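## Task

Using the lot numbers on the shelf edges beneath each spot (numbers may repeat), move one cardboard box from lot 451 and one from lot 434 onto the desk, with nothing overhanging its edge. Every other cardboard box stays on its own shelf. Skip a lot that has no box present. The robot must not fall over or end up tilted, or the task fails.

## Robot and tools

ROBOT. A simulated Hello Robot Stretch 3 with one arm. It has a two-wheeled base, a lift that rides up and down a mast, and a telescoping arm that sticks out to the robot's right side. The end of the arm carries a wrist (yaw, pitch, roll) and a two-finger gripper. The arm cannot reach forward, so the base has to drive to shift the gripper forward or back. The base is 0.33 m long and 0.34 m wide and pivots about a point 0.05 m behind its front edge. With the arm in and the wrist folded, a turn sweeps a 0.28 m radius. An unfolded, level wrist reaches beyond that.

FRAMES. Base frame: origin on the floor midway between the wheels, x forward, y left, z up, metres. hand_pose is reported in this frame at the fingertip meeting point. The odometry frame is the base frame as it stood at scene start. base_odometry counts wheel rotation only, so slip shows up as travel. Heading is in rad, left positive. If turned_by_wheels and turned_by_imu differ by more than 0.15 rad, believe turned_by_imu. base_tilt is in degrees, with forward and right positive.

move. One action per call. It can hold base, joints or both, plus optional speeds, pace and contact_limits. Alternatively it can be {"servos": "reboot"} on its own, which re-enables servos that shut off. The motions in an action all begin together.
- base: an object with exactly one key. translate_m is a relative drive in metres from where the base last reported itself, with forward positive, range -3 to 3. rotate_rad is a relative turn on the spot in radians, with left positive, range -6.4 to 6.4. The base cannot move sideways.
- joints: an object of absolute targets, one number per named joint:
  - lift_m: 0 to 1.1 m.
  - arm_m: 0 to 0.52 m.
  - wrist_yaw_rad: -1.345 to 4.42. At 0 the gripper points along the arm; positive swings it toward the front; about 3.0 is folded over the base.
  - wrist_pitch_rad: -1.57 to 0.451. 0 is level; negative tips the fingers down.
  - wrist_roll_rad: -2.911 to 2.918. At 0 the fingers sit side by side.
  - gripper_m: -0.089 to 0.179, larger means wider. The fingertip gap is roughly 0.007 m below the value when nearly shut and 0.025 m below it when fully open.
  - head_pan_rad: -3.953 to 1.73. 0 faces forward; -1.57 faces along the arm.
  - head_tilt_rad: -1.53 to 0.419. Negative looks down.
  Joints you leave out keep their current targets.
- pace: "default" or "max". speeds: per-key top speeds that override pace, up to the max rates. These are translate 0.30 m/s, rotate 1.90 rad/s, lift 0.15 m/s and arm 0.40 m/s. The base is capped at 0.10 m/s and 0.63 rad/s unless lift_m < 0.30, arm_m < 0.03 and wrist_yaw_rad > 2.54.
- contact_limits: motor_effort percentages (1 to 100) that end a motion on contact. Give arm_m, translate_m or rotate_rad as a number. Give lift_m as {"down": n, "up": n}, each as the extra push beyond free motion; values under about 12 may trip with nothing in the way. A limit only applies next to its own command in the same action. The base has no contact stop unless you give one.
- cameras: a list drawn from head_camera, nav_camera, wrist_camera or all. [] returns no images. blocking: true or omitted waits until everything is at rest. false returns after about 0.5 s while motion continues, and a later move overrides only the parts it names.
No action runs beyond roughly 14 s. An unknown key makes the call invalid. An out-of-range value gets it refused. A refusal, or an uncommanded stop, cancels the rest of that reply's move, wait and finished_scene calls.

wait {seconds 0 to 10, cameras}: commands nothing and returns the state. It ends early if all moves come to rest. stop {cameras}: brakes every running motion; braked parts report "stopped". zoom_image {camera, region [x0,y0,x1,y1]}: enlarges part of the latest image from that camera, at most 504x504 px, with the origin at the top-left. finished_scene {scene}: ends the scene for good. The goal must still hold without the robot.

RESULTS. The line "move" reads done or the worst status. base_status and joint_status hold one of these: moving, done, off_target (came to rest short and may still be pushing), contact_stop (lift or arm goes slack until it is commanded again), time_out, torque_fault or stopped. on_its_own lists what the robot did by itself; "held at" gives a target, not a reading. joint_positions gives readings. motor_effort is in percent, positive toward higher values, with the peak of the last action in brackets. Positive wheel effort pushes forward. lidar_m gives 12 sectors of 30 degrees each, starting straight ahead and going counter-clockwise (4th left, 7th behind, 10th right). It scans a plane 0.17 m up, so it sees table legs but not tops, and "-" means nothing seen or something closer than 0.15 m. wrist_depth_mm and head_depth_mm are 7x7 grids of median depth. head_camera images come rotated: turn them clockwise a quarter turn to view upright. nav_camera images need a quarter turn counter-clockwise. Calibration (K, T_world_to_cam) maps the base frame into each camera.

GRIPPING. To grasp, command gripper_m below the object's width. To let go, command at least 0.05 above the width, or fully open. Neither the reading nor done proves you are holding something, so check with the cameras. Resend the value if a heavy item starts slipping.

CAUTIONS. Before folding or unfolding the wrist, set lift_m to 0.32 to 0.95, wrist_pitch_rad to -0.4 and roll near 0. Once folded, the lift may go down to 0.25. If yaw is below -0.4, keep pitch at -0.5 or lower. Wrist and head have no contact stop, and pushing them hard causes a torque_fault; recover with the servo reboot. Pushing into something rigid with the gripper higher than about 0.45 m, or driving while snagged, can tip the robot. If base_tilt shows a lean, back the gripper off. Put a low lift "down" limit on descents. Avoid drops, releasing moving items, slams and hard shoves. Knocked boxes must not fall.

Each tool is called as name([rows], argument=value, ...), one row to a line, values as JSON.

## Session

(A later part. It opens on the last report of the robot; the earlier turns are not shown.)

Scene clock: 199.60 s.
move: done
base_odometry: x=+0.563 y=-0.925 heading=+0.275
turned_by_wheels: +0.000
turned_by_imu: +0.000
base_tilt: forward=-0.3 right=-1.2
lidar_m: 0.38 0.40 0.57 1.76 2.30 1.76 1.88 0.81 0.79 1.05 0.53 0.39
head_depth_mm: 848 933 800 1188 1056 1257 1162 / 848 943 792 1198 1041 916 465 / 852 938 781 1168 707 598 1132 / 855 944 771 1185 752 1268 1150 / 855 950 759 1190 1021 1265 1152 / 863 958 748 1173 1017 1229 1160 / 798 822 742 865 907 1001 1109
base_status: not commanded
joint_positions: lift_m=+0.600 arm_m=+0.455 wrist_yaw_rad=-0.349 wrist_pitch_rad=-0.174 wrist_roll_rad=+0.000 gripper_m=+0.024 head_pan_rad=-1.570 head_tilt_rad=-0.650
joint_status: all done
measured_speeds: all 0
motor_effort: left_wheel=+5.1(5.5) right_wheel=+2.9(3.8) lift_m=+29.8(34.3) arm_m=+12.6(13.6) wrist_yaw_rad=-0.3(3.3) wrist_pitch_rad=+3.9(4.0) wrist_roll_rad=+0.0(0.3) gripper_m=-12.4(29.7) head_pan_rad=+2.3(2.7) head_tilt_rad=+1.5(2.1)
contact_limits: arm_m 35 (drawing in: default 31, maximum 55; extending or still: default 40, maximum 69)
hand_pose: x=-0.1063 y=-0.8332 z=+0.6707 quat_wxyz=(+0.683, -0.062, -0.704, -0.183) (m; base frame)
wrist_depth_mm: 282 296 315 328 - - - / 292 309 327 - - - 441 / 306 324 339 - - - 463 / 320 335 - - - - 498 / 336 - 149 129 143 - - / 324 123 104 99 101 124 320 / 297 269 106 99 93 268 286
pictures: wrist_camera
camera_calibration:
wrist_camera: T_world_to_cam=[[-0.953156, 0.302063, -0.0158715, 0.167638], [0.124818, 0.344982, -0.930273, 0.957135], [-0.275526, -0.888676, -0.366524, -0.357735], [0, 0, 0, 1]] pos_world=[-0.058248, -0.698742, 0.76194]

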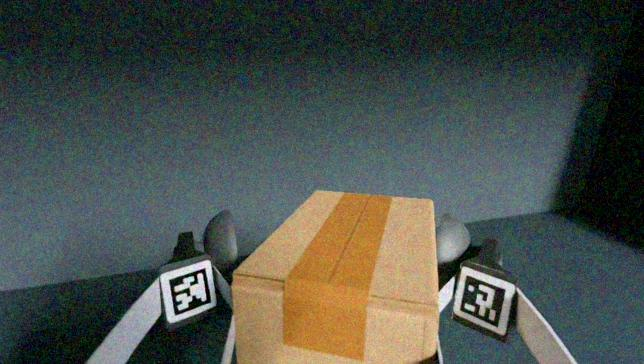

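move(joints={"arm_m":0.0,"lift_m":0.62}, cameras=[])

move(base={"rotate_rad":-1.285}, joints={"wrist_yaw_rad":0,"lift_m":0.93,"head_tilt_rad":-0.4}, cameras=[])

move(base={"translate_m":-1.1})

Scene clock: 241.83 s.
move: done
base_odometry: x=+0.563 y=-0.925 heading=+0.275
turned_by_wheels: +0.000
turned_by_imu: +0.000
base_tilt: forward=-0.3 right=-1.2
lidar_m: 0.38 0.40 0.57 1.77 2.31 1.76 1.88 0.81 0.79 1.05 0.53 0.39
head_depth_mm: 846 938 802 1188 1052 1262 1162 / 850 937 790 1204 1047 1252 1137 / 854 945 779 1191 1034 914 564 / 857 947 775 1188 1031 1235 1147 / 858 949 760 1195 1029 1266 1153 / 863 957 751 1170 1018 1220 1163 / 797 821 741 866 905 1005 1114
base_status: not commanded
joint_positions: lift_m=+0.620 arm_m=+0.001 wrist_yaw_rad=-0.349 wrist_pitch_rad=-0.174 wrist_roll_rad=+0.000 gripper_m=+0.024 head_pan_rad=-1.570 head_tilt_rad=-0.650
joint_status: all done
measured_speeds: all 0
motor_effort: left_wheel=+4.9(5.5) right_wheel=+3.4(4.0) lift_m=+26.0(33.7) arm_m=-12.7(14.9) wrist_yaw_rad=-1.7(3.2) wrist_pitch_rad=+4.0(4.1) wrist_roll_rad=-0.1(0.3) gripper_m=-12.9(13.2) head_pan_rad=+1.8(2.6) head_tilt_rad=+1.2(1.8)
hand_pose: x=-0.1063 y=-0.3788 z=+0.6906 quat_wxyz=(+0.683, -0.061, -0.704, -0.183) (m; base frame)
wrist_depth_mm: - - - - 816 - - / - - - - 840 - - / 674 - - - - - - / - - - - - - 510 / - - 149 129 143 - 562 / - - 104 99 101 - - / - 92 106 99 92 120 -
pictures: none
No camera images: "cameras" was empty.

Scene clock: 245.50 s.
move: done
base_odometry: x=+0.563 y=-0.925 heading=-1.009
turned_by_wheels: -1.285
turned_by_imu: -1.264
base_tilt: forward=-0.3 right=-1.3
lidar_m: 0.68 0.43 0.38 0.39 0.47 0.90 2.65 1.76 1.88 1.57 0.79 1.05
head_depth_mm: 1528 1617 1704 1814 1937 1816 1562 / 1580 1671 1774 1886 1982 1795 1469 / 1645 1732 1838 1961 2098 421 - / 1693 1811 1917 2084 2195 421 - / 1340 1424 1512 1635 1732 1592 1403 / 1384 1478 1553 1691 1480 1586 1354 / 1395 1470 1508 1165 1364 1121 1303
base_status: done
joint_positions: lift_m=+0.930 arm_m=+0.001 wrist_yaw_rad=-0.003 wrist_pitch_rad=-0.174 wrist_roll_rad=+0.000 gripper_m=+0.024 head_pan_rad=-1.570 head_tilt_rad=-0.399
joint_status: all done
measured_speeds: all 0
motor_effort: left_wheel=+7.7(13.1) right_wheel=-10.7(13.1) lift_m=+31.3(34.4) arm_m=-11.9(13.7) wrist_yaw_rad=+2.1(7.1) wrist_pitch_rad=+4.0(4.2) wrist_roll_rad=+0.0(0.3) gripper_m=-12.8(13.0) head_pan_rad=+2.0(2.3) head_tilt_rad=-3.9(5.5)
hand_pose: x=-0.0221 y=-0.3937 z=+1.0005 quat_wxyz=(+0.705, +0.061, -0.704, -0.063) (m; base frame)
wrist_depth_mm: - - - - - - - / - - - - - - - / 473 - - - - - - / - - - - - - - / - - 152 129 143 - - / - 122 104 99 101 - - / - 99 106 99 93 - -
pictures: none
No camera images: "cameras" was empty.

Scene clock: 257.63 s.
move: done
base_odometry: x=-0.023 y=+0.006 heading=-1.009
turned_by_wheels: +0.000
turned_by_imu: -0.001
base_tilt: forward=-0.4 right=-1.1
lidar_m: 1.33 0.83 0.74 0.75 0.90 1.73 2.66 0.99 0.99 1.55 1.84 1.63
head_depth_mm: 1245 1313 1391 1459 1119 921 1558 / 1286 1359 1444 1521 1105 916 1341 / 1335 1417 1495 1600 1687 420 - / 1353 1439 1534 1653 1775 420 - / 1398 1485 1595 1702 1852 1653 1403 / 1450 1554 1668 1802 1939 1751 1396 / 1510 1617 1725 1873 2031 1745 1384
base_status: done
joint_positions: lift_m=+0.930 arm_m=+0.001 wrist_yaw_rad=-0.003 wrist_pitch_rad=-0.174 wrist_roll_rad=+0.000 gripper_m=+0.024 head_pan_rad=-1.570 head_tilt_rad=-0.400
joint_status: not commanded
measured_speeds: all 0
motor_effort: left_wheel=-4.2(9.6) right_wheel=-7.7(15.9) lift_m=+31.4(32.2) arm_m=-3.6(12.6) wrist_yaw_rad=+1.9(3.3) wrist_pitch_rad=+4.0(4.2) wrist_roll_rad=+0.3(0.3) gripper_m=-12.6(13.5) head_pan_rad=+1.9(2.1) head_tilt_rad=-3.5(4.9)
hand_pose: x=-0.0221 y=-0.3937 z=+1.0005 quat_wxyz=(+0.705, +0.061, -0.704, -0.063) (m; base frame)
wrist_depth_mm: - - - - - - - / - - - - - - - / - - - - - - - / - - - - - - - / - - 151 129 143 - - / - 124 104 99 101 - - / - - 106 99 92 - -
pictures: head_camera (sideways), nav_camera (sideways), wrist_camera
camera_calibration:
head_camera: T_world_to_cam=[[-0.0466093, 0.340195, -0.939199, 1.23806], [0.997511, -0.0339552, -0.0618023, 0.0739791], [-0.0529155, -0.939742, -0.337765, 0.39556], [0, 0, 0, 1]] pos_world=[0.00484121, -0.0469444, 1.30096]
nav_camera: T_world_to_cam=[[0.0173737, -0.364944, 0.930867, -1.16853], [-0.99979, -0.0164864, 0.0121966, 0.0404341], [0.0108956, -0.930884, -0.365153, 0.428413], [0, 0, 0, 1]] pos_world=[0.0560594, -0.0269779, 1.24369]
wrist_camera: T_world_to_cam=[[-0.999096, -0.0394127, -0.0159447, -0.0150471], [0.000341858, 0.36757, -0.929996, 1.10778], [0.0425144, -0.92916, -0.367224, 0.168692], [0, 0, 0, 1]] pos_world=[-0.0225841, -0.251038, 1.09194]

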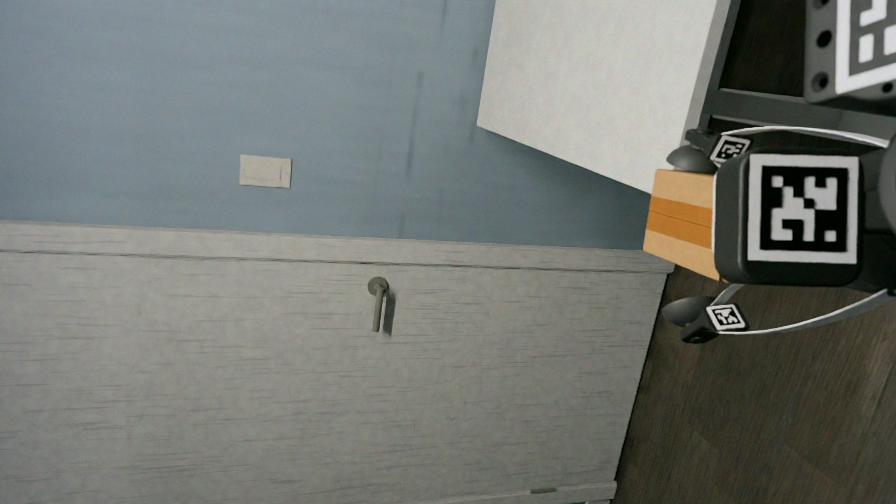

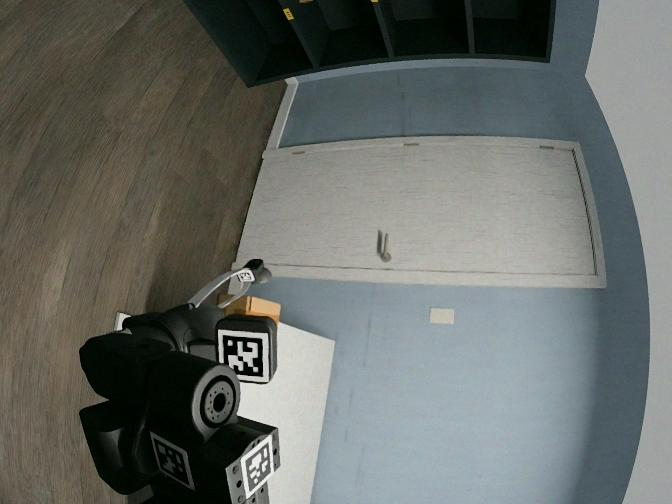

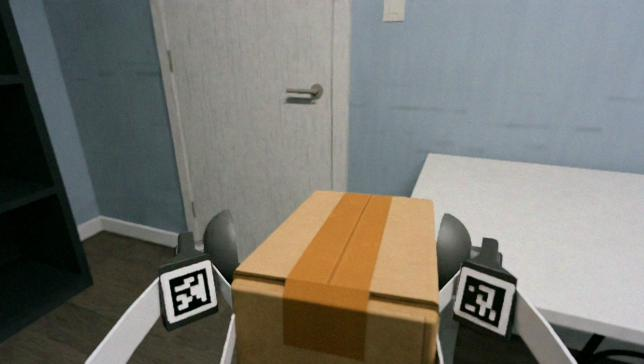

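move(base={"rotate_rad":0.666}, cameras=[])

move(base={"translate_m":-0.38}, cameras=[])

move(base={"rotate_rad":-0.954}, joints={"lift_m":0.8}, cameras=[])

move(joints={"arm_m":0.3}, cameras=["head_camera","wrist_camera"])

Scene clock: 287.70 s.
move: done
base_odometry: x=-0.023 y=+0.006 heading=-0.344
turned_by_wheels: +0.666
turned_by_imu: +0.655
base_tilt: forward=-0.3 right=-1.2
lidar_m: 0.78 0.74 0.76 1.01 2.66 1.62 0.99 1.09 1.58 1.96 1.63 1.11
head_depth_mm: 1613 1684 1738 1813 1890 1799 1562 / 1830 1912 1979 2077 2105 1791 1469 / 2088 2164 2283 2398 2351 420 - / 1763 1833 1996 2111 2180 421 - / 1926 2048 2144 2225 2249 1644 1396 / 1850 1958 2034 2126 2246 1763 1389 / 1764 1833 1911 2012 2109 1755 1389
base_status: done
joint_positions: lift_m=+0.930 arm_m=+0.001 wrist_yaw_rad=-0.003 wrist_pitch_rad=-0.174 wrist_roll_rad=+0.000 gripper_m=+0.024 head_pan_rad=-1.570 head_tilt_rad=-0.400
joint_status: not commanded
measured_speeds: all 0
motor_effort: left_wheel=-7.9(12.9) right_wheel=+9.9(12.2) lift_m=+31.1(31.5) arm_m=-1.8(1.8) wrist_yaw_rad=+1.4(3.4) wrist_pitch_rad=+4.1(4.2) wrist_roll_rad=+0.3(0.3) gripper_m=-13.1(13.3) head_pan_rad=+1.0(1.9) head_tilt_rad=-3.7(4.4)
hand_pose: x=-0.0221 y=-0.3937 z=+1.0005 quat_wxyz=(+0.705, +0.061, -0.704, -0.063) (m; base frame)
wrist_depth_mm: - - - - - - - / - - - - - - - / - - - - - - - / - - - - - - - / - - 151 129 143 - - / - 124 104 99 101 - - / - - 106 99 93 - -
pictures: none
No camera images: "cameras" was empty.

Scene clock: 292.63 s.
move: done
base_odometry: x=-0.381 y=+0.134 heading=-0.344
turned_by_wheels: +0.000
turned_by_imu: +0.000
base_tilt: forward=-0.4 right=-1.3
lidar_m: 1.11 1.06 1.09 1.43 2.45 1.26 0.61 0.85 0.80 1.62 1.83 1.59
head_depth_mm: 1291 1338 1385 1425 1494 1548 707 / 1443 1498 1562 1624 1702 1699 1419 / 1620 1698 1787 1877 1977 420 - / 1905 2018 2114 2268 2269 419 - / 2150 2276 2408 2570 2385 1636 1400 / 1802 1841 1970 2150 2182 1753 1392 / 1942 2019 2110 2204 2216 1747 1383
base_status: done
joint_positions: lift_m=+0.930 arm_m=+0.001 wrist_yaw_rad=-0.002 wrist_pitch_rad=-0.174 wrist_roll_rad=+0.000 gripper_m=+0.024 head_pan_rad=-1.570 head_tilt_rad=-0.400
joint_status: not commanded
measured_speeds: all 0
motor_effort: left_wheel=-4.3(12.3) right_wheel=-8.6(11.7) lift_m=+30.3(31.3) arm_m=-5.3(5.9) wrist_yaw_rad=+1.4(3.4) wrist_pitch_rad=+4.0(4.2) wrist_roll_rad=-0.1(0.3) gripper_m=-12.5(13.2) head_pan_rad=+0.3(1.5) head_tilt_rad=-3.5(4.6)
hand_pose: x=-0.0221 y=-0.3937 z=+1.0005 quat_wxyz=(+0.705, +0.061, -0.704, -0.063) (m; base frame)
wrist_depth_mm: - - - - - - 905 / - - - - - - - / - - - - - - - / - - - - - - - / - - 151 129 143 - - / - 124 104 99 101 - - / - - 106 99 93 126 -
pictures: none
No camera images: "cameras" was empty.

Scene clock: 295.27 s.
move: done
base_odometry: x=-0.381 y=+0.134 heading=-1.297
turned_by_wheels: -0.954
turned_by_imu: -0.938
base_tilt: forward=-0.2 right=-1.2
lidar_m: 1.83 1.44 1.09 1.06 1.12 1.59 2.44 1.26 0.62 0.80 1.30 1.81
head_depth_mm: 1015 1074 1145 1232 1119 816 644 / 1019 1081 1153 1239 1109 808 642 / 1023 1084 1160 1244 1096 804 462 / 1027 1096 1160 1252 1087 800 446 / 1033 1092 1170 1253 1076 794 597 / 1035 1101 1180 1260 1070 791 627 / 1034 1102 1183 1273 1344 787 624
base_status: done
joint_positions: lift_m=+0.800 arm_m=+0.001 wrist_yaw_rad=-0.002 wrist_pitch_rad=-0.175 wrist_roll_rad=+0.000 gripper_m=+0.024 head_pan_rad=-1.570 head_tilt_rad=-0.400
joint_status: all done
measured_speeds: all 0
motor_effort: left_wheel=+7.7(11.8) right_wheel=-9.5(13.4) lift_m=+31.5(31.5) arm_m=-11.0(11.0) wrist_yaw_rad=+1.0(3.0) wrist_pitch_rad=+4.1(4.2) wrist_roll_rad=-0.2(0.5) gripper_m=-12.8(13.1) head_pan_rad=+0.6(1.4) head_tilt_rad=-3.5(4.7)
hand_pose: x=-0.0221 y=-0.3937 z=+0.8705 quat_wxyz=(+0.705, +0.061, -0.704, -0.063) (m; base frame)
wrist_depth_mm: 923 - - - - - - / - - - - - - - / - - - - - - - / - - - - - - - / - - 149 129 143 - - / - - 104 99 101 - - / - - 106 99 92 117 -
pictures: none
No camera images: "cameras" was empty.

Scene clock: 298.70 s.
move: done
base_odometry: x=-0.381 y=+0.134 heading=-1.297
turned_by_wheels: +0.000
turned_by_imu: +0.000
base_tilt: forward=-0.3 right=-1.1
lidar_m: 1.83 1.43 1.09 1.06 1.12 1.59 2.44 1.26 0.61 0.80 1.29 1.80
head_depth_mm: 1012 1074 1142 1226 1120 816 316 / 1017 1079 1150 1243 1104 404 336 / 1018 1085 1163 1240 1096 452 620 / 1023 1089 1165 1247 1086 478 633 / 1026 1091 1170 1255 1078 794 629 / 1029 1103 1172 1264 1067 791 627 / 1034 1103 1179 1259 1340 786 626
base_status: not commanded
joint_positions: lift_m=+0.800 arm_m=+0.300 wrist_yaw_rad=-0.002 wrist_pitch_rad=-0.175 wrist_roll_rad=+0.000 gripper_m=+0.024 head_pan_rad=-1.570 head_tilt_rad=-0.400
joint_status: all done
measured_speeds: all 0
motor_effort: left_wheel=+7.9(8.5) right_wheel=-10.1(10.5) lift_m=+25.2(31.9) arm_m=+13.2(15.4) wrist_yaw_rad=+1.3(2.7) wrist_pitch_rad=+4.1(4.3) wrist_roll_rad=+0.0(0.3) gripper_m=-12.6(13.2) head_pan_rad=+1.0(1.3) head_tilt_rad=-3.3(4.5)
hand_pose: x=-0.0221 y=-0.6931 z=+0.8705 quat_wxyz=(+0.705, +0.061, -0.704, -0.063) (m; base frame)
wrist_depth_mm: - - - - - - - / - - - - - - - / - - - - - - - / - - - - - - - / 802 - 149 130 142 - - / - - 104 99 101 - - / - - 106 99 92 117 -
pictures: head_camera (sideways), wrist_camera
camera_calibration:
head_camera: T_world_to_cam=[[-0.0466041, 0.340316, -0.939156, 1.23801], [0.997511, -0.0339513, -0.0618026, 0.0739797], [-0.052918, -0.939698, -0.337887, 0.39572], [0, 0, 0, 1]] pos_world=[0.00484122, -0.0469439, 1.30096]
wrist_camera: T_world_to_cam=[[-0.999087, -0.0396354, -0.0159287, -0.0289597], [0.000239755, 0.367686, -0.92995, 1.09686], [0.0427157, -0.929105, -0.367341, -0.157131], [0, 0, 0, 1]] pos_world=[-0.0224843, -0.550438, 0.961841]

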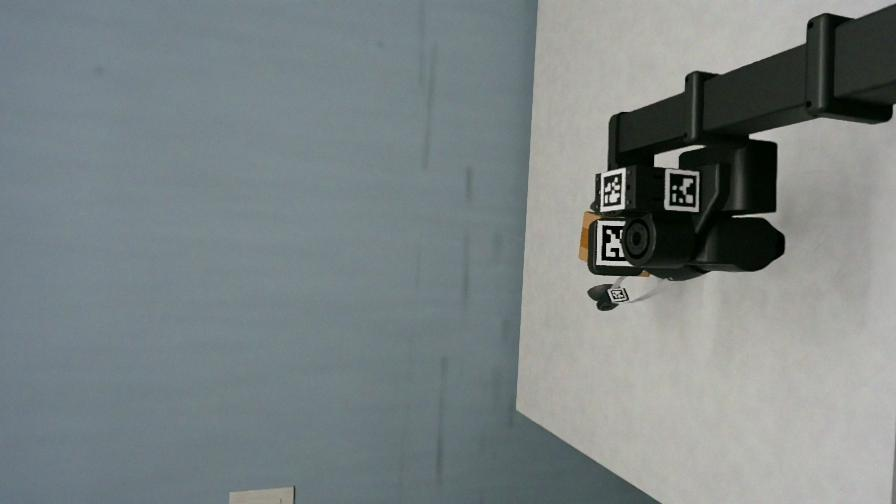

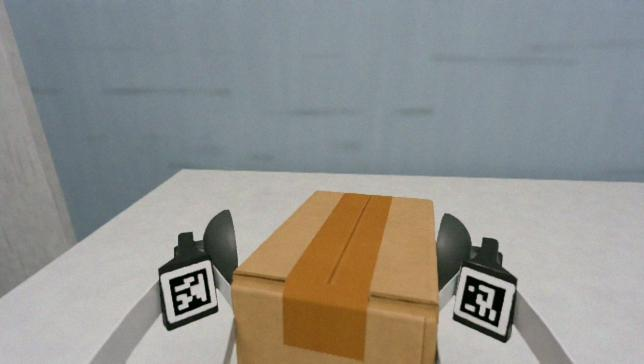

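move(joints={"lift_m":0.72}, cameras=[])

move(joints={"lift_m":0.65}, speeds={"lift_m":0.03}, contact_limits={"lift_m":{"down":13}}, cameras=["wrist_camera"])

Scene clock: 309.63 s.
move: done
base_odometry: x=-0.381 y=+0.134 heading=-1.297
turned_by_wheels: +0.000
turned_by_imu: +0.000
base_tilt: forward=-0.3 right=-1.1
lidar_m: 1.83 1.43 1.09 1.06 1.12 1.59 2.44 1.26 0.61 0.80 1.29 1.80
head_depth_mm: 1013 1077 1143 1232 1118 819 644 / 1017 1079 1153 1231 1101 810 404 / 1021 1085 1160 1243 1098 511 480 / 1024 1088 1163 1249 1086 587 511 / 1027 1095 1170 1262 1073 772 630 / 1030 1096 1171 1263 1068 788 628 / 1034 1100 1188 1270 1333 786 626
base_status: not commanded
joint_positions: lift_m=+0.720 arm_m=+0.300 wrist_yaw_rad=-0.002 wrist_pitch_rad=-0.175 wrist_roll_rad=+0.000 gripper_m=+0.024 head_pan_rad=-1.570 head_tilt_rad=-0.400
joint_status: all done
measured_speeds: all 0
motor_effort: left_wheel=+7.8(8.3) right_wheel=-8.8(10.4) lift_m=+23.7(27.4) arm_m=+13.8(14.0) wrist_yaw_rad=+1.4(3.1) wrist_pitch_rad=+4.1(4.2) wrist_roll_rad=-0.2(0.3) gripper_m=-12.1(13.1) head_pan_rad=+0.8(1.0) head_tilt_rad=-3.0(3.9)
hand_pose: x=-0.0221 y=-0.6931 z=+0.7905 quat_wxyz=(+0.705, +0.061, -0.704, -0.063) (m; base frame)
wrist_depth_mm: - - - - - - - / - - - - - - - / - - - - - - - / 753 - - - - - - / - - 149 129 143 - - / - - 104 99 101 - - / - - 106 99 92 117 -
pictures: none
No camera images: "cameras" was empty.

Scene clock: 312.67 s.
move: contact_stop
base_odometry: x=-0.381 y=+0.134 heading=-1.297
turned_by_wheels: +0.000
turned_by_imu: +0.000
base_tilt: forward=-0.4 right=-1.1
lidar_m: 1.83 1.43 1.08 1.06 1.12 1.59 2.44 1.26 0.61 0.80 1.29 1.81
head_depth_mm: 1014 1075 1150 1232 1111 817 643 / 1017 1078 1157 1235 1111 809 605 / 1018 1087 1160 1244 1098 805 499 / 1026 1091 1160 1246 1085 760 521 / 1029 1096 1165 1253 1080 783 633 / 1034 1101 1178 1268 1069 790 628 / 1040 1099 1186 1266 1343 785 625
base_status: not commanded
joint_positions: lift_m=+0.662 arm_m=+0.300 wrist_yaw_rad=-0.002 wrist_pitch_rad=-0.124 wrist_roll_rad=+0.000 gripper_m=+0.024 head_pan_rad=-1.570 head_tilt_rad=-0.400
joint_status: lift_m contact_stop (moved -0.058 of -0.070)
measured_speeds: all 0
on_its_own: lift_m is slack since a contact_stop (your +0.650 is given up)
motor_effort: left_wheel=+4.6(8.2) right_wheel=-5.6(10.0) lift_m=+26.0(26.5) arm_m=-2.2(13.8) wrist_yaw_rad=+1.2(2.9) wrist_pitch_rad=-5.2(9.5) wrist_roll_rad=-0.1(0.3) gripper_m=-12.7(13.1) head_pan_rad=+0.3(1.2) head_tilt_rad=-3.1(4.1)
contact_limits: lift_m down 13 (down: maximum 72; up: maximum 65)
hand_pose: x=-0.0219 y=-0.6963 z=+0.7450 quat_wxyz=(+0.706, +0.044, -0.705, -0.045) (m; base frame)
wrist_depth_mm: - - - - - - - / - - - - - - - / - - - - - - - / - - - 155 - - - / - - 149 126 134 - - / - - 106 99 101 - - / - - 106 100 93 - -
pictures: wrist_camera
camera_calibration:
wrist_camera: T_world_to_cam=[[-0.999066, -0.0409485, -0.0137931, -0.0335151], [-0.0000653289, 0.320649, -0.947198, 0.961498], [0.0432091, -0.946313, -0.320352, -0.2531], [0, 0, 0, 1]] pos_world=[-0.0224848, -0.549187, 0.829186]

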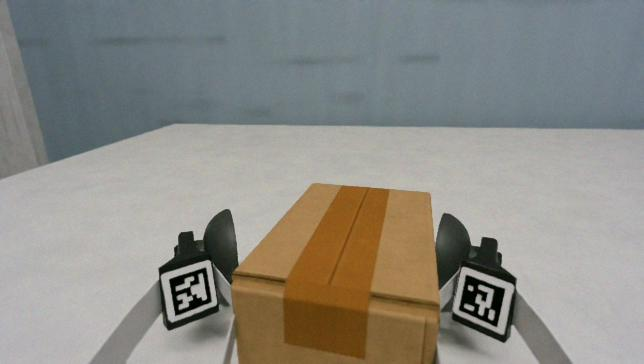

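Release, raise, retract.

move(joints={"gripper_m":0.14}, cameras=[])

move(joints={"lift_m":0.69}, cameras=[])

move(joints={"arm_m":0.0,"head_tilt_rad":-0.55}, cameras=["head_camera","wrist_camera"])

Scene clock: 320.27 s.
move: done
base_odometry: x=-0.381 y=+0.134 heading=-1.297
turned_by_wheels: +0.000
turned_by_imu: +0.000
base_tilt: forward=-0.3 right=-1.0
lidar_m: 1.83 1.43 1.09 1.06 1.12 1.59 2.45 1.26 0.61 0.80 1.29 1.80
head_depth_mm: 1014 1078 1146 1234 1117 814 643 / 1017 1084 1155 1238 1102 813 606 / 1020 1082 1164 1251 1095 804 498 / 1024 1090 1165 1254 1083 760 522 / 1029 1092 1166 1258 1083 775 631 / 1035 1099 1176 1266 1072 790 628 / 1037 1102 1180 1270 1344 788 626
base_status: not commanded
joint_positions: lift_m=+0.663 arm_m=+0.300 wrist_yaw_rad=-0.002 wrist_pitch_rad=-0.138 wrist_roll_rad=+0.000 gripper_m=+0.140 head_pan_rad=-1.570 head_tilt_rad=-0.400
joint_status: all done
measured_speeds: translate_m=+0.000 rotate_rad=+0.000 lift_m=+0.001 arm_m=+0.000 wrist_yaw_rad=+0.000 wrist_pitch_rad=+0.000 wrist_roll_rad=+0.000 head_pan_rad=+0.000 head_tilt_rad=+0.000
on_its_own: lift_m is slack since a contact_stop (your +0.650 is given up)
motor_effort: left_wheel=+4.2(5.1) right_wheel=-5.9(6.6) lift_m=+26.9(27.6) arm_m=-12.1(13.3) wrist_yaw_rad=+1.4(2.3) wrist_pitch_rad=-2.7(5.2) wrist_roll_rad=-0.3(0.3) gripper_m=+0.2(82.2) head_pan_rad=+0.1(0.8) head_tilt_rad=-2.7(4.0)
contact_limits: lift_m down 13 (down: maximum 72; up: maximum 65)
hand_pose: x=-0.0219 y=-0.6955 z=+0.7428 quat_wxyz=(+0.706, +0.048, -0.705, -0.050) (m; base frame)
wrist_depth_mm: - - - - - - - / - - - - - - - / - - - - - - - / - - - 160 - - - / - 147 - 122 122 142 - / - 125 103 99 94 119 - / - 120 108 101 94 - 111
pictures: none
No camera images: "cameras" was empty.

Scene clock: 321.27 s.
move: done
base_odometry: x=-0.381 y=+0.134 heading=-1.297
turned_by_wheels: +0.000
turned_by_imu: +0.000
base_tilt: forward=-0.4 right=-1.1
lidar_m: 1.83 1.43 1.08 1.06 1.11 1.59 2.44 1.26 0.62 0.80 1.29 1.81
head_depth_mm: 1010 1075 1148 1232 1116 818 644 / 1017 1080 1153 1234 1107 809 441 / 1020 1085 1164 1245 1096 775 490 / 1026 1085 1162 1254 1086 609 515 / 1028 1094 1167 1263 1077 772 630 / 1031 1102 1175 1257 1068 792 629 / 1035 1097 1181 1279 1342 787 626
base_status: not commanded
joint_positions: lift_m=+0.690 arm_m=+0.300 wrist_yaw_rad=-0.002 wrist_pitch_rad=-0.164 wrist_roll_rad=+0.000 gripper_m=+0.140 head_pan_rad=-1.570 head_tilt_rad=-0.400
joint_status: all done
measured_speeds: all 0
motor_effort: left_wheel=+4.6(4.8) right_wheel=-5.9(6.3) lift_m=+28.5(32.6) arm_m=-11.1(12.1) wrist_yaw_rad=+1.3(2.3) wrist_pitch_rad=+2.2(2.4) wrist_roll_rad=-0.2(0.4) gripper_m=+0.6(1.1) head_pan_rad=+0.0(0.7) head_tilt_rad=-3.0(3.6)
hand_pose: x=-0.0219 y=-0.6938 z=+0.7630 quat_wxyz=(+0.705, +0.058, -0.704, -0.059) (m; base frame)
wrist_depth_mm: - - - - - - - / - - - - - - - / - - - - - - - / - - - - - - - / - 147 - 161 155 142 - / - 125 - 127 127 120 - / - 120 112 108 104 - 111
pictures: none
No camera images: "cameras" was empty.

Scene clock: 324.70 s.
move: done
base_odometry: x=-0.381 y=+0.134 heading=-1.297
turned_by_wheels: +0.000
turned_by_imu: +0.000
base_tilt: forward=-0.4 right=-1.2
lidar_m: 1.83 1.43 1.09 1.06 1.12 1.59 2.45 1.26 0.62 0.80 1.29 1.81
head_depth_mm: 992 1080 1190 1239 891 696 1197 / 1001 1087 1188 1224 885 690 1187 / 998 1087 1199 1207 873 689 1180 / 1002 1096 1206 1196 827 685 1224 / 1012 1097 1208 1182 863 679 1176 / 1013 1100 1218 1170 857 674 1217 / 1015 1112 1227 1339 855 673 1245
base_status: not commanded
joint_positions: lift_m=+0.690 arm_m=+0.001 wrist_yaw_rad=-0.002 wrist_pitch_rad=-0.165 wrist_roll_rad=+0.000 gripper_m=+0.140 head_pan_rad=-1.570 head_tilt_rad=-0.554
joint_status: all done
measured_speeds: all 0
motor_effort: left_wheel=+4.7(5.3) right_wheel=-6.1(6.7) lift_m=+26.2(28.8) arm_m=-13.9(14.8) wrist_yaw_rad=+1.5(2.7) wrist_pitch_rad=+2.3(2.4) wrist_roll_rad=-0.1(0.3) gripper_m=+0.5(1.1) head_pan_rad=-0.8(0.9) head_tilt_rad=+3.4(7.1)
hand_pose: x=-0.0219 y=-0.3944 z=+0.7629 quat_wxyz=(+0.705, +0.058, -0.704, -0.059) (m; base frame)
wrist_depth_mm: 939 - - - - - - / - - - - - - - / - - - 386 - - - / - - - - - - - / - 148 - - - 142 - / - 126 - - - 120 - / 105 - - - - - 112
pictures: head_camera (sideways), wrist_camera
camera_calibration:
head_camera: T_world_to_cam=[[-0.0466589, 0.480023, -0.876014, 1.15559], [0.997508, -0.0240675, -0.0663181, 0.0798442], [-0.0529177, -0.876926, -0.477704, 0.577646], [0, 0, 0, 1]] pos_world=[0.00484105, -0.0462369, 1.29355]
wrist_camera: T_world_to_cam=[[-0.999066, -0.0402901, -0.0156283, -0.0192399], [0.000135955, 0.35871, -0.933449, 0.886145], [0.0432148, -0.932579, -0.358369, 0.0727183], [0, 0, 0, 1]] pos_world=[-0.0224849, -0.250828, 0.85293]

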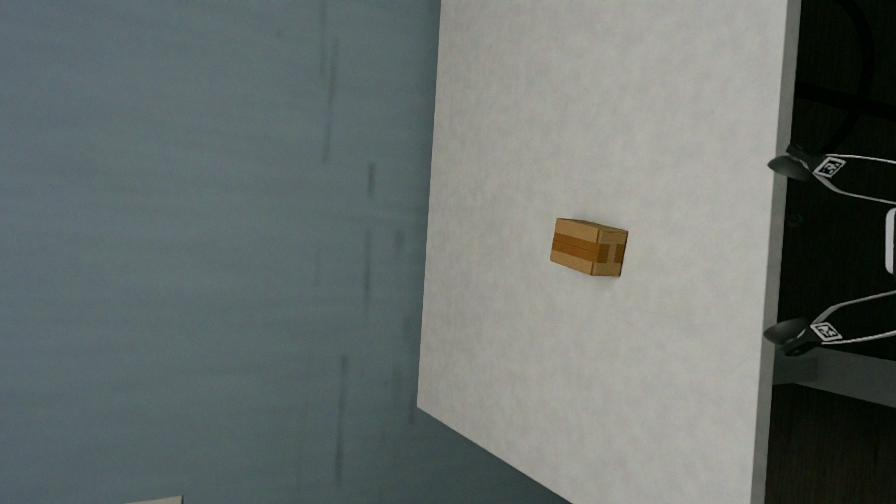

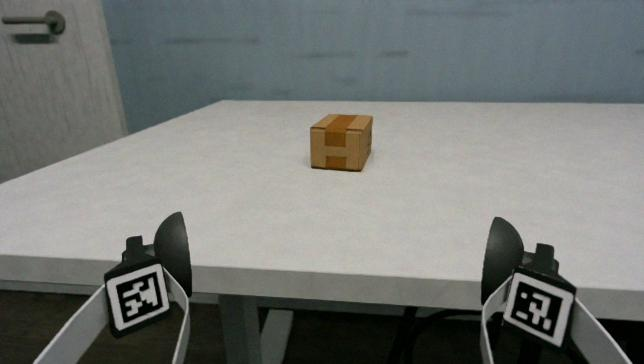

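move(joints={"wrist_pitch_rad":-0.4,"wrist_yaw_rad":3.0,"gripper_m":0.037,"head_tilt_rad":-0.3}, cameras=[], pace="max")

move(joints={"lift_m":0.28}, cameras=[], pace="max")

move(base={"translate_m":-1.87}, cameras=[], pace="max")

move(base={"rotate_rad":1.571}, joints={"head_pan_rad":-0.3}, cameras=["nav_camera"], pace="max")

Scene clock: 348.43 s.
move: done
base_odometry: x=-0.381 y=+0.134 heading=-1.297
turned_by_wheels: +0.000
turned_by_imu: +0.000
base_tilt: forward=-0.4 right=-1.2
lidar_m: 1.83 1.44 1.09 1.06 1.12 1.59 2.44 1.26 0.61 0.80 1.29 1.80
head_depth_mm: 1038 1089 1140 1194 1240 939 714 / 1048 1096 1143 1208 1239 933 711 / 1055 1101 1145 1200 1255 927 706 / 1054 1104 1157 1214 1252 922 696 / 1060 1104 1161 1217 1252 915 700 / 1062 1114 1161 1224 1254 908 696 / 1071 1113 1168 1224 1291 905 694
base_status: not commanded
joint_positions: lift_m=+0.690 arm_m=+0.001 wrist_yaw_rad=+2.997 wrist_pitch_rad=-0.412 wrist_roll_rad=+0.000 gripper_m=+0.037 head_pan_rad=-1.570 head_tilt_rad=-0.292
joint_status: all done
measured_speeds: all 0
motor_effort: left_wheel=+4.7(5.2) right_wheel=-6.0(6.4) lift_m=+31.2(31.2) arm_m=-12.3(13.4) wrist_yaw_rad=+2.3(6.1) wrist_pitch_rad=+1.7(4.3) wrist_roll_rad=+0.0(0.4) gripper_m=+0.4(80.6) head_pan_rad=-0.4(1.1) head_tilt_rad=-3.3(6.2)
hand_pose: x=+0.0112 y=+0.0772 z=+0.7040 quat_wxyz=(+0.195, +0.700, +0.095, +0.680) (m; base frame)
wrist_depth_mm: - 137 - - - - - / - 148 - - - - - / - 162 - - - - - / - 186 - - - - - / - - 204 - - - - / - - 129 981 129 974 971 / 880 887 261 862 837 861 862
pictures: none
No camera images: "cameras" was empty.

Scene clock: 351.97 s.
move: done
base_odometry: x=-0.381 y=+0.134 heading=-1.297
turned_by_wheels: +0.000
turned_by_imu: +0.000
base_tilt: forward=-0.4 right=-1.3
lidar_m: 1.83 1.43 1.09 1.06 1.12 1.60 2.45 1.26 0.61 0.80 1.29 1.80
head_depth_mm: 1040 1091 1137 1199 1243 928 708 / 1046 1095 1140 1208 1250 924 703 / 1049 1097 1146 1203 1248 914 703 / 1053 1100 1149 1210 1249 909 696 / 1055 1108 1155 1222 1255 904 696 / 1059 1112 1163 1226 1259 899 691 / 1065 1113 1168 1232 1296 892 688
base_status: not commanded
joint_positions: lift_m=+0.280 arm_m=+0.001 wrist_yaw_rad=+2.997 wrist_pitch_rad=-0.414 wrist_roll_rad=+0.000 gripper_m=+0.037 head_pan_rad=-1.570 head_tilt_rad=-0.300
joint_status: all done
measured_speeds: all 0
motor_effort: left_wheel=+4.7(5.2) right_wheel=-6.4(6.9) lift_m=+26.1(31.3) arm_m=-11.7(13.1) wrist_yaw_rad=+2.7(3.4) wrist_pitch_rad=+2.3(2.3) wrist_roll_rad=-0.2(0.4) gripper_m=+0.6(0.8) head_pan_rad=-0.7(1.5) head_tilt_rad=-2.9(4.3)
hand_pose: x=+0.0112 y=+0.0770 z=+0.2935 quat_wxyz=(+0.195, +0.700, +0.095, +0.680) (m; base frame)
wrist_depth_mm: - 137 - - - - - / - 147 - - - - - / 933 162 856 892 895 884 878 / 734 186 656 712 702 698 699 / 601 586 206 566 568 578 578 / 514 509 129 300 129 494 493 / 435 280 257 271 423 429 432
pictures: none
No camera images: "cameras" was empty.

Scene clock: 359.63 s.
move: done
base_odometry: x=-0.886 y=+1.934 heading=-1.297
turned_by_wheels: +0.000
turned_by_imu: -0.002
base_tilt: forward=-0.3 right=-1.2
lidar_m: 3.65 1.56 1.23 1.95 0.80 0.61 0.59 0.63 0.89 1.13 1.10 1.06
head_depth_mm: 959 1003 1055 1106 1160 1225 1305 / 960 1006 1053 1106 1171 1239 1311 / 965 1009 1060 1114 1174 1241 1314 / 970 1014 1058 1117 1175 1251 1320 / 971 1018 1067 1124 1182 1253 1329 / 969 1019 1074 1124 1187 1252 1337 / 982 1029 1072 1131 1186 1261 1352
base_status: done
joint_positions: lift_m=+0.280 arm_m=+0.001 wrist_yaw_rad=+2.997 wrist_pitch_rad=-0.414 wrist_roll_rad=+0.000 gripper_m=+0.037 head_pan_rad=-1.570 head_tilt_rad=-0.300
joint_status: not commanded
measured_speeds: all 0
motor_effort: left_wheel=-4.4(12.2) right_wheel=-4.4(18.4) lift_m=+26.5(30.8) arm_m=-11.2(12.7) wrist_yaw_rad=+2.0(3.8) wrist_pitch_rad=+2.2(2.3) wrist_roll_rad=-0.2(0.5) gripper_m=+0.3(1.0) head_pan_rad=-0.8(1.6) head_tilt_rad=-2.6(4.1)
hand_pose: x=+0.0111 y=+0.0770 z=+0.2935 quat_wxyz=(+0.195, +0.700, +0.095, +0.680) (m; base frame)
wrist_depth_mm: - 137 - - - - - / - 147 - - - - - / 789 161 870 897 887 902 881 / 725 186 663 704 710 712 693 / 599 580 206 565 575 581 574 / 513 511 129 299 129 495 492 / 438 279 258 269 428 433 431
pictures: none
No camera images: "cameras" was empty.

Scene clock: 361.77 s.
move: done
base_odometry: x=-0.886 y=+1.934 heading=+0.273
turned_by_wheels: +1.571
turned_by_imu: +1.540
base_tilt: forward=-0.3 right=-1.2
lidar_m: 2.06 0.82 0.61 0.59 0.62 0.87 1.13 1.18 1.06 3.67 1.59 1.23
head_depth_mm: 1120 1178 1253 1324 1404 1500 1545 / 1088 1142 1208 1273 1352 1442 1499 / 1066 1118 1162 1221 1304 1378 1453 / 1394 1424 1442 1492 1532 1581 1481 / 2280 2377 2523 2634 2713 2001 1528 / 2224 2319 2447 2525 2646 1972 1533 / 2164 2266 2362 2457 2555 1963 1511
base_status: done
joint_positions: lift_m=+0.280 arm_m=+0.001 wrist_yaw_rad=+2.997 wrist_pitch_rad=-0.414 wrist_roll_rad=+0.000 gripper_m=+0.037 head_pan_rad=-0.294 head_tilt_rad=-0.300
joint_status: all done
measured_speeds: all 0
motor_effort: left_wheel=-6.0(15.6) right_wheel=+9.1(13.6) lift_m=+29.9(31.0) arm_m=-12.9(13.3) wrist_yaw_rad=+2.1(2.9) wrist_pitch_rad=+2.3(2.3) wrist_roll_rad=-0.3(0.3) gripper_m=+0.1(0.8) head_pan_rad=-3.2(6.3) head_tilt_rad=-2.7(3.6)
hand_pose: x=+0.0111 y=+0.0770 z=+0.2935 quat_wxyz=(+0.195, +0.700, +0.095, +0.680) (m; base frame)
wrist_depth_mm: 553 137 573 591 597 610 621 / 607 147 617 631 634 - - / - 161 170 - - - - / 700 181 192 680 711 707 697 / 611 576 205 565 565 577 574 / 511 507 128 301 129 496 494 / 435 281 258 270 425 433 428
pictures: nav_camera (sideways)
camera_calibration:
nav_camera: T_world_to_cam=[[0.263626, -0.062023, 0.962629, -1.21154], [-0.276089, -0.961035, 0.0136897, 0.0340401], [0.92427, -0.26938, -0.270478, 0.299672], [0, 0, 0, 1]] pos_world=[0.0518132, 0.0382962, 1.24685]

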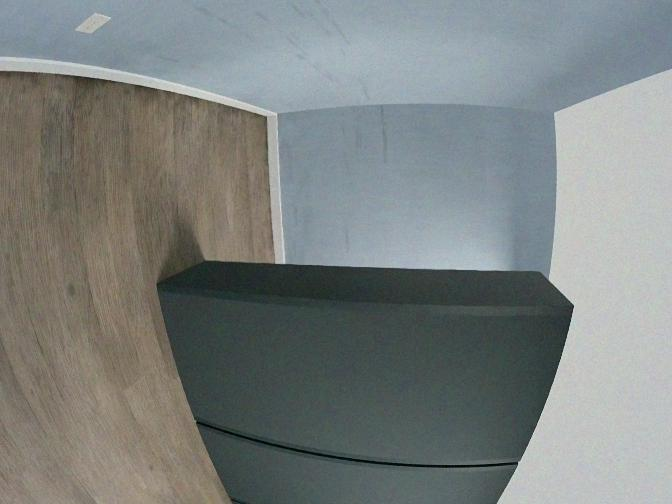

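move(base={"translate_m":1.72}, joints={"head_pan_rad":-1.57,"head_tilt_rad":-0.3}, pace="max", cameras=["head_camera","nav_camera"])

Scene clock: 377.83 s.
move: done
base_odometry: x=+0.770 y=+2.398 heading=+0.273
turned_by_wheels: +0.000
turned_by_imu: +0.001
base_tilt: forward=-0.3 right=-1.1
lidar_m: 0.91 0.74 0.56 0.54 0.56 0.79 2.41 0.66 0.49 0.49 1.25 0.94
head_depth_mm: 387 405 424 447 471 498 528 / 1156 556 1241 458 479 502 528 / 1215 1218 1291 1315 1400 1259 956 / 3102 3789 - - 2720 2008 1539 / 3149 3816 - - 2850 2003 1529 / 2957 3535 3613 3738 2815 1971 1526 / 2375 2426 2468 2511 2488 1965 1522
base_status: done
joint_positions: lift_m=+0.280 arm_m=+0.001 wrist_yaw_rad=+2.997 wrist_pitch_rad=-0.414 wrist_roll_rad=+0.000 gripper_m=+0.037 head_pan_rad=-1.570 head_tilt_rad=-0.300
joint_status: all done
measured_speeds: all 0
motor_effort: left_wheel=+1.2(10.0) right_wheel=+6.4(16.6) lift_m=+23.8(27.2) arm_m=-4.8(10.7) wrist_yaw_rad=+1.3(3.1) wrist_pitch_rad=+2.1(2.4) wrist_roll_rad=-0.1(0.3) gripper_m=+0.4(1.0) head_pan_rad=+3.0(5.0) head_tilt_rad=-1.3(4.0)
hand_pose: x=+0.0110 y=+0.0770 z=+0.2935 quat_wxyz=(+0.195, +0.700, +0.096, +0.680) (m; base frame)
wrist_depth_mm: 511 137 534 532 546 560 567 / 561 148 566 579 594 609 616 / 603 161 613 622 634 - - / - 181 189 681 679 676 673 / 607 573 206 566 565 579 575 / 509 504 128 301 129 492 495 / 432 281 258 270 428 432 431
pictures: head_camera (sideways), nav_camera (sideways)
camera_calibration:
head_camera: T_world_to_cam=[[-0.0465085, 0.244849, -0.968445, 1.27623], [0.997526, -0.0397838, -0.0579635, 0.0689927], [-0.0527208, -0.968745, -0.242393, 0.271403], [0, 0, 0, 1]] pos_world=[0.00484207, -0.046819, 1.30574]
nav_camera: T_world_to_cam=[[0.0173268, -0.270275, 0.962627, -1.21004], [-0.999788, -0.0153677, 0.0136809, 0.0384896], [0.0110957, -0.962661, -0.270484, 0.305236], [0, 0, 0, 1]] pos_world=[0.0560606, -0.0326114, 1.24685]

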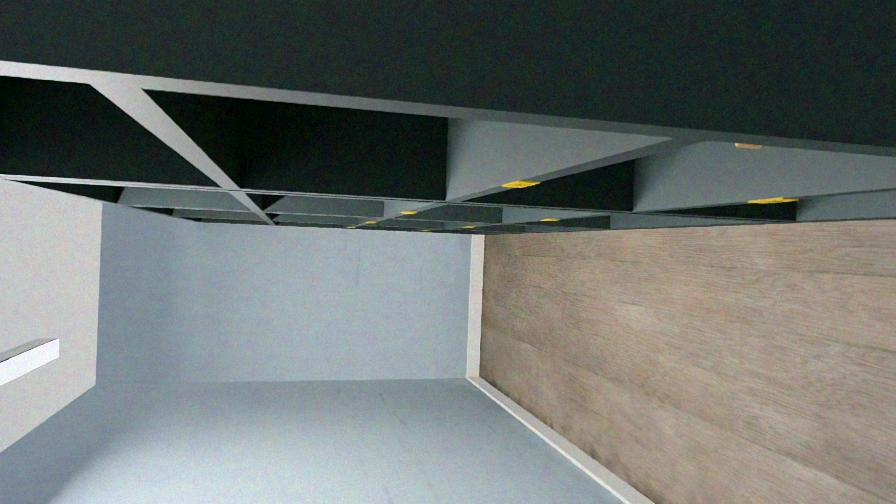

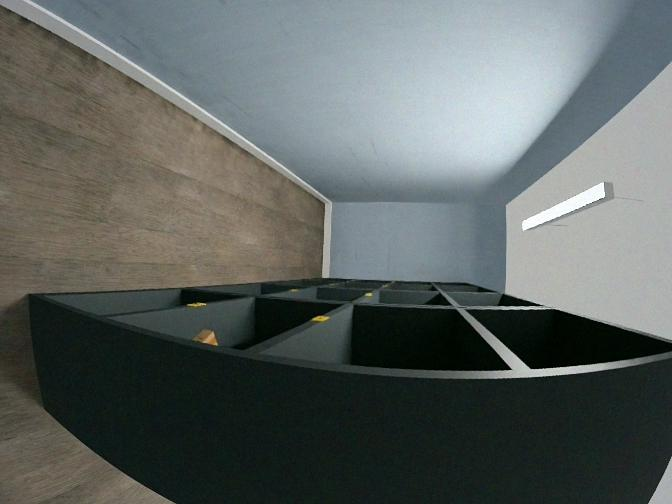

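move(base={"translate_m":0.46}, pace="max", cameras=[])

move(base={"rotate_rad":-1.571}, joints={"head_pan_rad":-1.2,"head_tilt_rad":-0.4}, pace="max", cameras=["head_camera","nav_camera"])

Scene clock: 395.23 s.
move: done
base_odometry: x=+1.213 y=+2.522 heading=+0.273
turned_by_wheels: +0.000
turned_by_imu: +0.000
base_tilt: forward=-0.3 right=-1.3
lidar_m: 0.46 0.48 0.54 0.52 0.55 0.77 2.35 0.74 1.47 1.60 0.63 0.47
head_depth_mm: 2639 2086 2168 2260 1779 1558 1525 / 3057 3036 3062 2853 2425 2023 1550 / 3067 3751 - - 2895 2022 1545 / 3149 3801 - - 2883 2004 1544 / 2700 3186 3366 3617 2725 1998 1532 / 1713 1758 1807 1857 1943 1832 1529 / 1191 1218 1238 1266 1299 1329 1356
base_status: done
joint_positions: lift_m=+0.280 arm_m=+0.001 wrist_yaw_rad=+2.997 wrist_pitch_rad=-0.414 wrist_roll_rad=+0.000 gripper_m=+0.037 head_pan_rad=-1.570 head_tilt_rad=-0.300
joint_status: not commanded
measured_speeds: all 0
motor_effort: left_wheel=+1.8(13.9) right_wheel=+5.8(13.0) lift_m=+26.0(26.6) arm_m=-0.5(2.8) wrist_yaw_rad=+1.1(3.2) wrist_pitch_rad=+2.1(2.3) wrist_roll_rad=+0.0(0.5) gripper_m=+0.6(0.8) head_pan_rad=+1.9(3.2) head_tilt_rad=-1.9(2.3)
hand_pose: x=+0.0110 y=+0.0770 z=+0.2935 quat_wxyz=(+0.195, +0.700, +0.096, +0.680) (m; base frame)
wrist_depth_mm: 498 137 516 523 537 545 540 / 541 148 559 566 584 600 544 / 592 161 601 621 624 634 520 / - 181 188 659 667 673 524 / 598 577 206 566 562 580 544 / 513 510 128 300 129 498 492 / 434 280 258 270 424 431 432
pictures: none
No camera images: "cameras" was empty.

Scene clock: 397.37 s.
move: done
base_odometry: x=+1.213 y=+2.522 heading=-1.298
turned_by_wheels: -1.571
turned_by_imu: -1.540
base_tilt: forward=-0.3 right=-1.1
lidar_m: 1.49 0.61 0.47 0.46 0.48 0.54 0.53 0.55 0.79 2.54 0.74 1.47
head_depth_mm: 2700 2847 3000 3135 2480 1799 1430 / 2796 2970 3107 3306 2427 1795 1424 / 2905 3090 3261 3363 2407 1778 1419 / 3019 3214 3417 3554 2418 1768 1407 / 814 864 922 995 1073 1168 1270 / 686 725 766 810 860 922 990 / 597 627 667 717 783 960 1237
base_status: done
joint_positions: lift_m=+0.280 arm_m=+0.001 wrist_yaw_rad=+2.998 wrist_pitch_rad=-0.414 wrist_roll_rad=+0.000 gripper_m=+0.037 head_pan_rad=-1.197 head_tilt_rad=-0.401
joint_status: all done
measured_speeds: all 0
motor_effort: left_wheel=+5.8(14.7) right_wheel=-9.5(14.7) lift_m=+26.3(27.2) arm_m=-10.4(10.4) wrist_yaw_rad=+2.3(3.2) wrist_pitch_rad=+2.1(2.3) wrist_roll_rad=-0.2(0.4) gripper_m=+0.6(0.8) head_pan_rad=-2.9(4.3) head_tilt_rad=-2.1(6.5)
hand_pose: x=+0.0110 y=+0.0770 z=+0.2935 quat_wxyz=(+0.195, +0.700, +0.096, +0.680) (m; base frame)
wrist_depth_mm: 444 137 456 459 464 473 482 / 478 147 483 503 508 510 522 / 523 162 519 541 545 - - / - 178 188 - - - - / 587 566 204 559 562 575 575 / 518 507 129 301 129 493 492 / 439 280 260 269 428 433 432
pictures: head_camera (sideways), nav_camera (sideways)
camera_calibration:
head_camera: T_world_to_cam=[[-0.167879, 0.300903, -0.938762, 1.23821], [0.941176, 0.332213, -0.0618255, 0.0744177], [0.293265, -0.893919, -0.338975, 0.394934], [0, 0, 0, 1]] pos_world=[0.0220088, -0.0442656, 1.30086]
nav_camera: T_world_to_cam=[[0.149725, -0.334603, 0.930389, -1.16873], [-0.924897, -0.380022, 0.0121714, 0.0399962], [0.349495, -0.862337, -0.366372, 0.427962], [0, 0, 0, 1]] pos_world=[0.0624105, -0.00681458, 1.24368]

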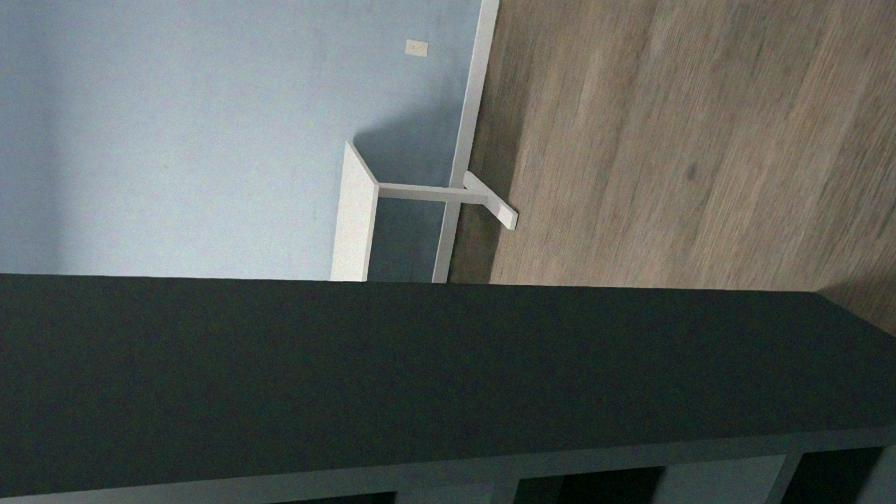

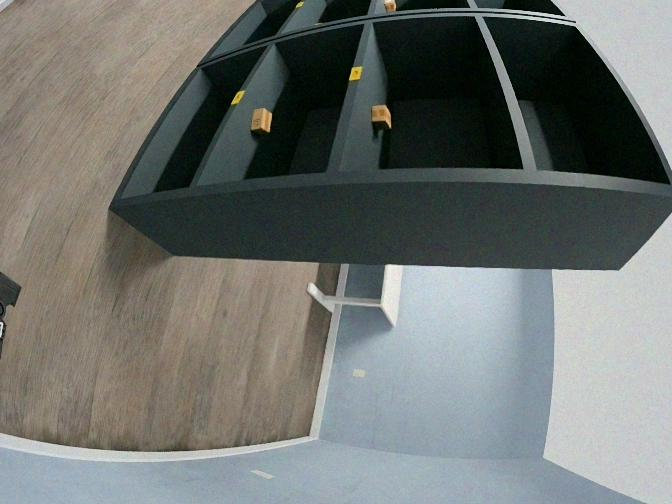

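move(base={"translate_m":0.95}, joints={"head_pan_rad":-1.1,"head_tilt_rad":-0.4}, pace="max", cameras=["head_camera","nav_camera"])

zoom_image(camera="head_camera", region=[392, 0, 896, 504])

Scene clock: 409.13 s.
move: done
base_odometry: x=+1.469 y=+1.608 heading=-1.298
turned_by_wheels: +0.000
turned_by_imu: +0.000
base_tilt: forward=-0.3 right=-1.2
lidar_m: 1.33 0.55 0.42 0.41 0.43 0.62 1.47 1.55 0.73 1.05 0.73 1.49
head_depth_mm: 560 910 956 955 669 1074 818 / 571 956 1013 945 706 1065 842 / 674 910 1019 935 1178 1054 862 / 644 746 808 829 939 1005 917 / 603 652 700 752 813 884 965 / 641 682 1287 825 1270 1037 1275 / 1169 1300 1394 1046 1338 1156 1304
base_status: done
joint_positions: lift_m=+0.280 arm_m=+0.001 wrist_yaw_rad=+2.998 wrist_pitch_rad=-0.414 wrist_roll_rad=+0.000 gripper_m=+0.037 head_pan_rad=-1.100 head_tilt_rad=-0.401
joint_status: all done
measured_speeds: all 0
motor_effort: left_wheel=+1.3(16.0) right_wheel=+6.2(10.9) lift_m=+29.1(29.4) arm_m=-11.5(13.5) wrist_yaw_rad=+2.1(3.1) wrist_pitch_rad=+2.2(2.3) wrist_roll_rad=+0.1(0.3) gripper_m=+0.0(0.8) head_pan_rad=+3.7(5.0) head_tilt_rad=+4.0(5.2)
hand_pose: x=+0.0110 y=+0.0770 z=+0.2935 quat_wxyz=(+0.195, +0.700, +0.096, +0.680) (m; base frame)
wrist_depth_mm: 402 137 412 414 421 425 433 / 440 148 440 453 454 466 472 / 477 162 477 492 500 511 516 / 521 186 521 538 537 549 - / 549 548 203 159 159 557 575 / 515 510 128 299 129 494 494 / 437 280 258 271 424 433 431
pictures: head_camera (sideways), nav_camera (sideways)
camera_calibration:
head_camera: T_world_to_cam=[[-0.19596, 0.282934, -0.938908, 1.23854], [0.904719, 0.421501, -0.0618073, 0.0745642], [0.378263, -0.86156, -0.338573, 0.393926], [0, 0, 0, 1]] pos_world=[0.0262366, -0.0424633, 1.30086]
nav_camera: T_world_to_cam=[[0.181049, -0.318148, 0.930593, -1.16918], [-0.88394, -0.467442, 0.0121645, 0.0397137], [0.431128, -0.82479, -0.365854, 0.426787], [0, 0, 0, 1]] pos_world=[0.062782, -0.00139692, 1.24369]

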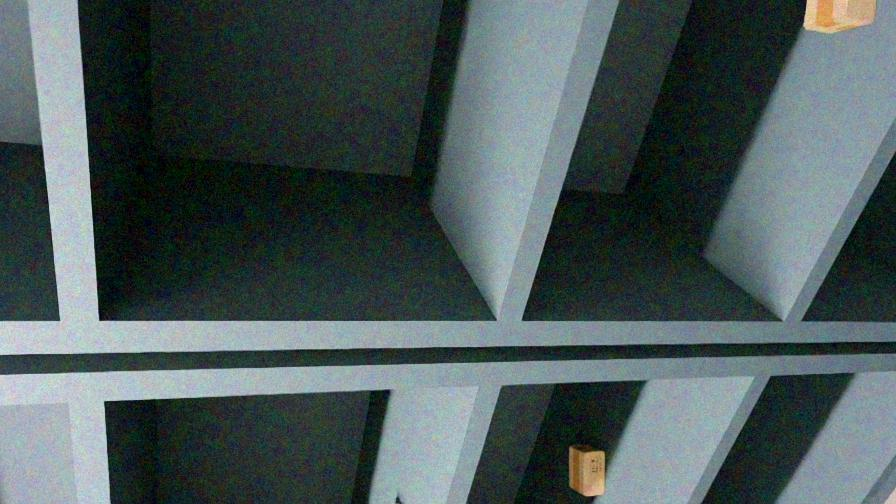

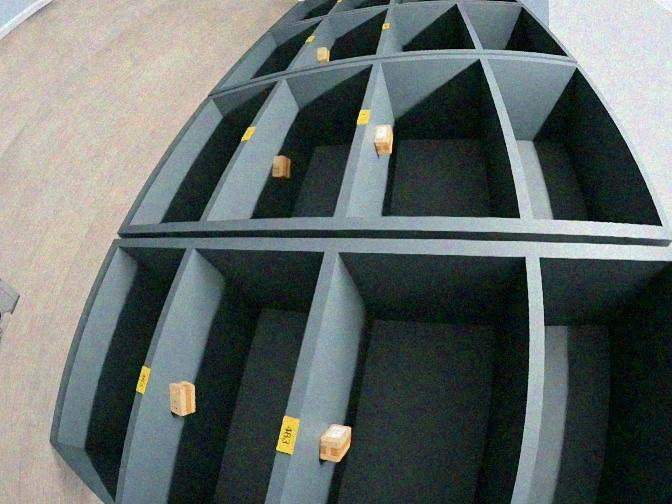

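Scaled by 1.000.

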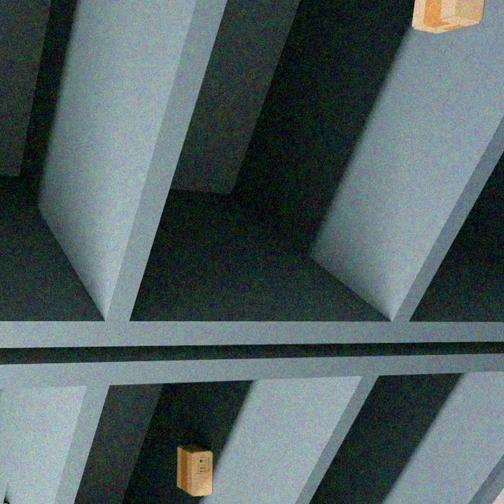

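zoom_image(camera="nav_camera", region=[230, 10, 410, 145])

zoom_image(camera="nav_camera", region=[120, 350, 360, 500])

zoom_image(camera="nav_camera", region=[290, 0, 410, 80])

Scaled by 2.800 from the camera's 672x504 image, which has a finer 792x594 frame.

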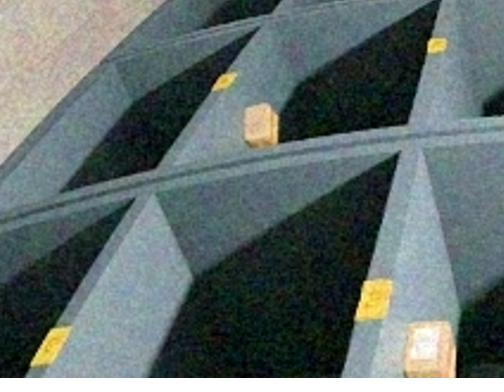

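Scaled by 2.100 from the camera's 672x504 image, which has a finer 792x594 frame.

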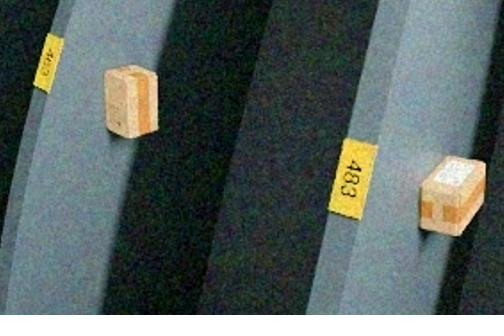

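Scaled by 4.200 from the camera's 672x504 image, which has a finer 792x594 frame.

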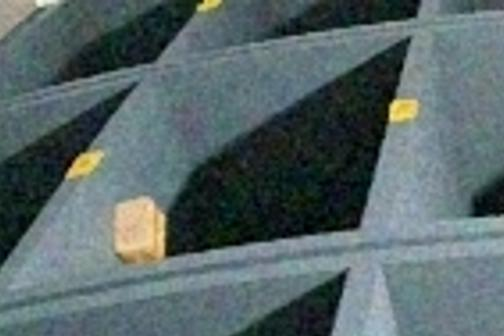

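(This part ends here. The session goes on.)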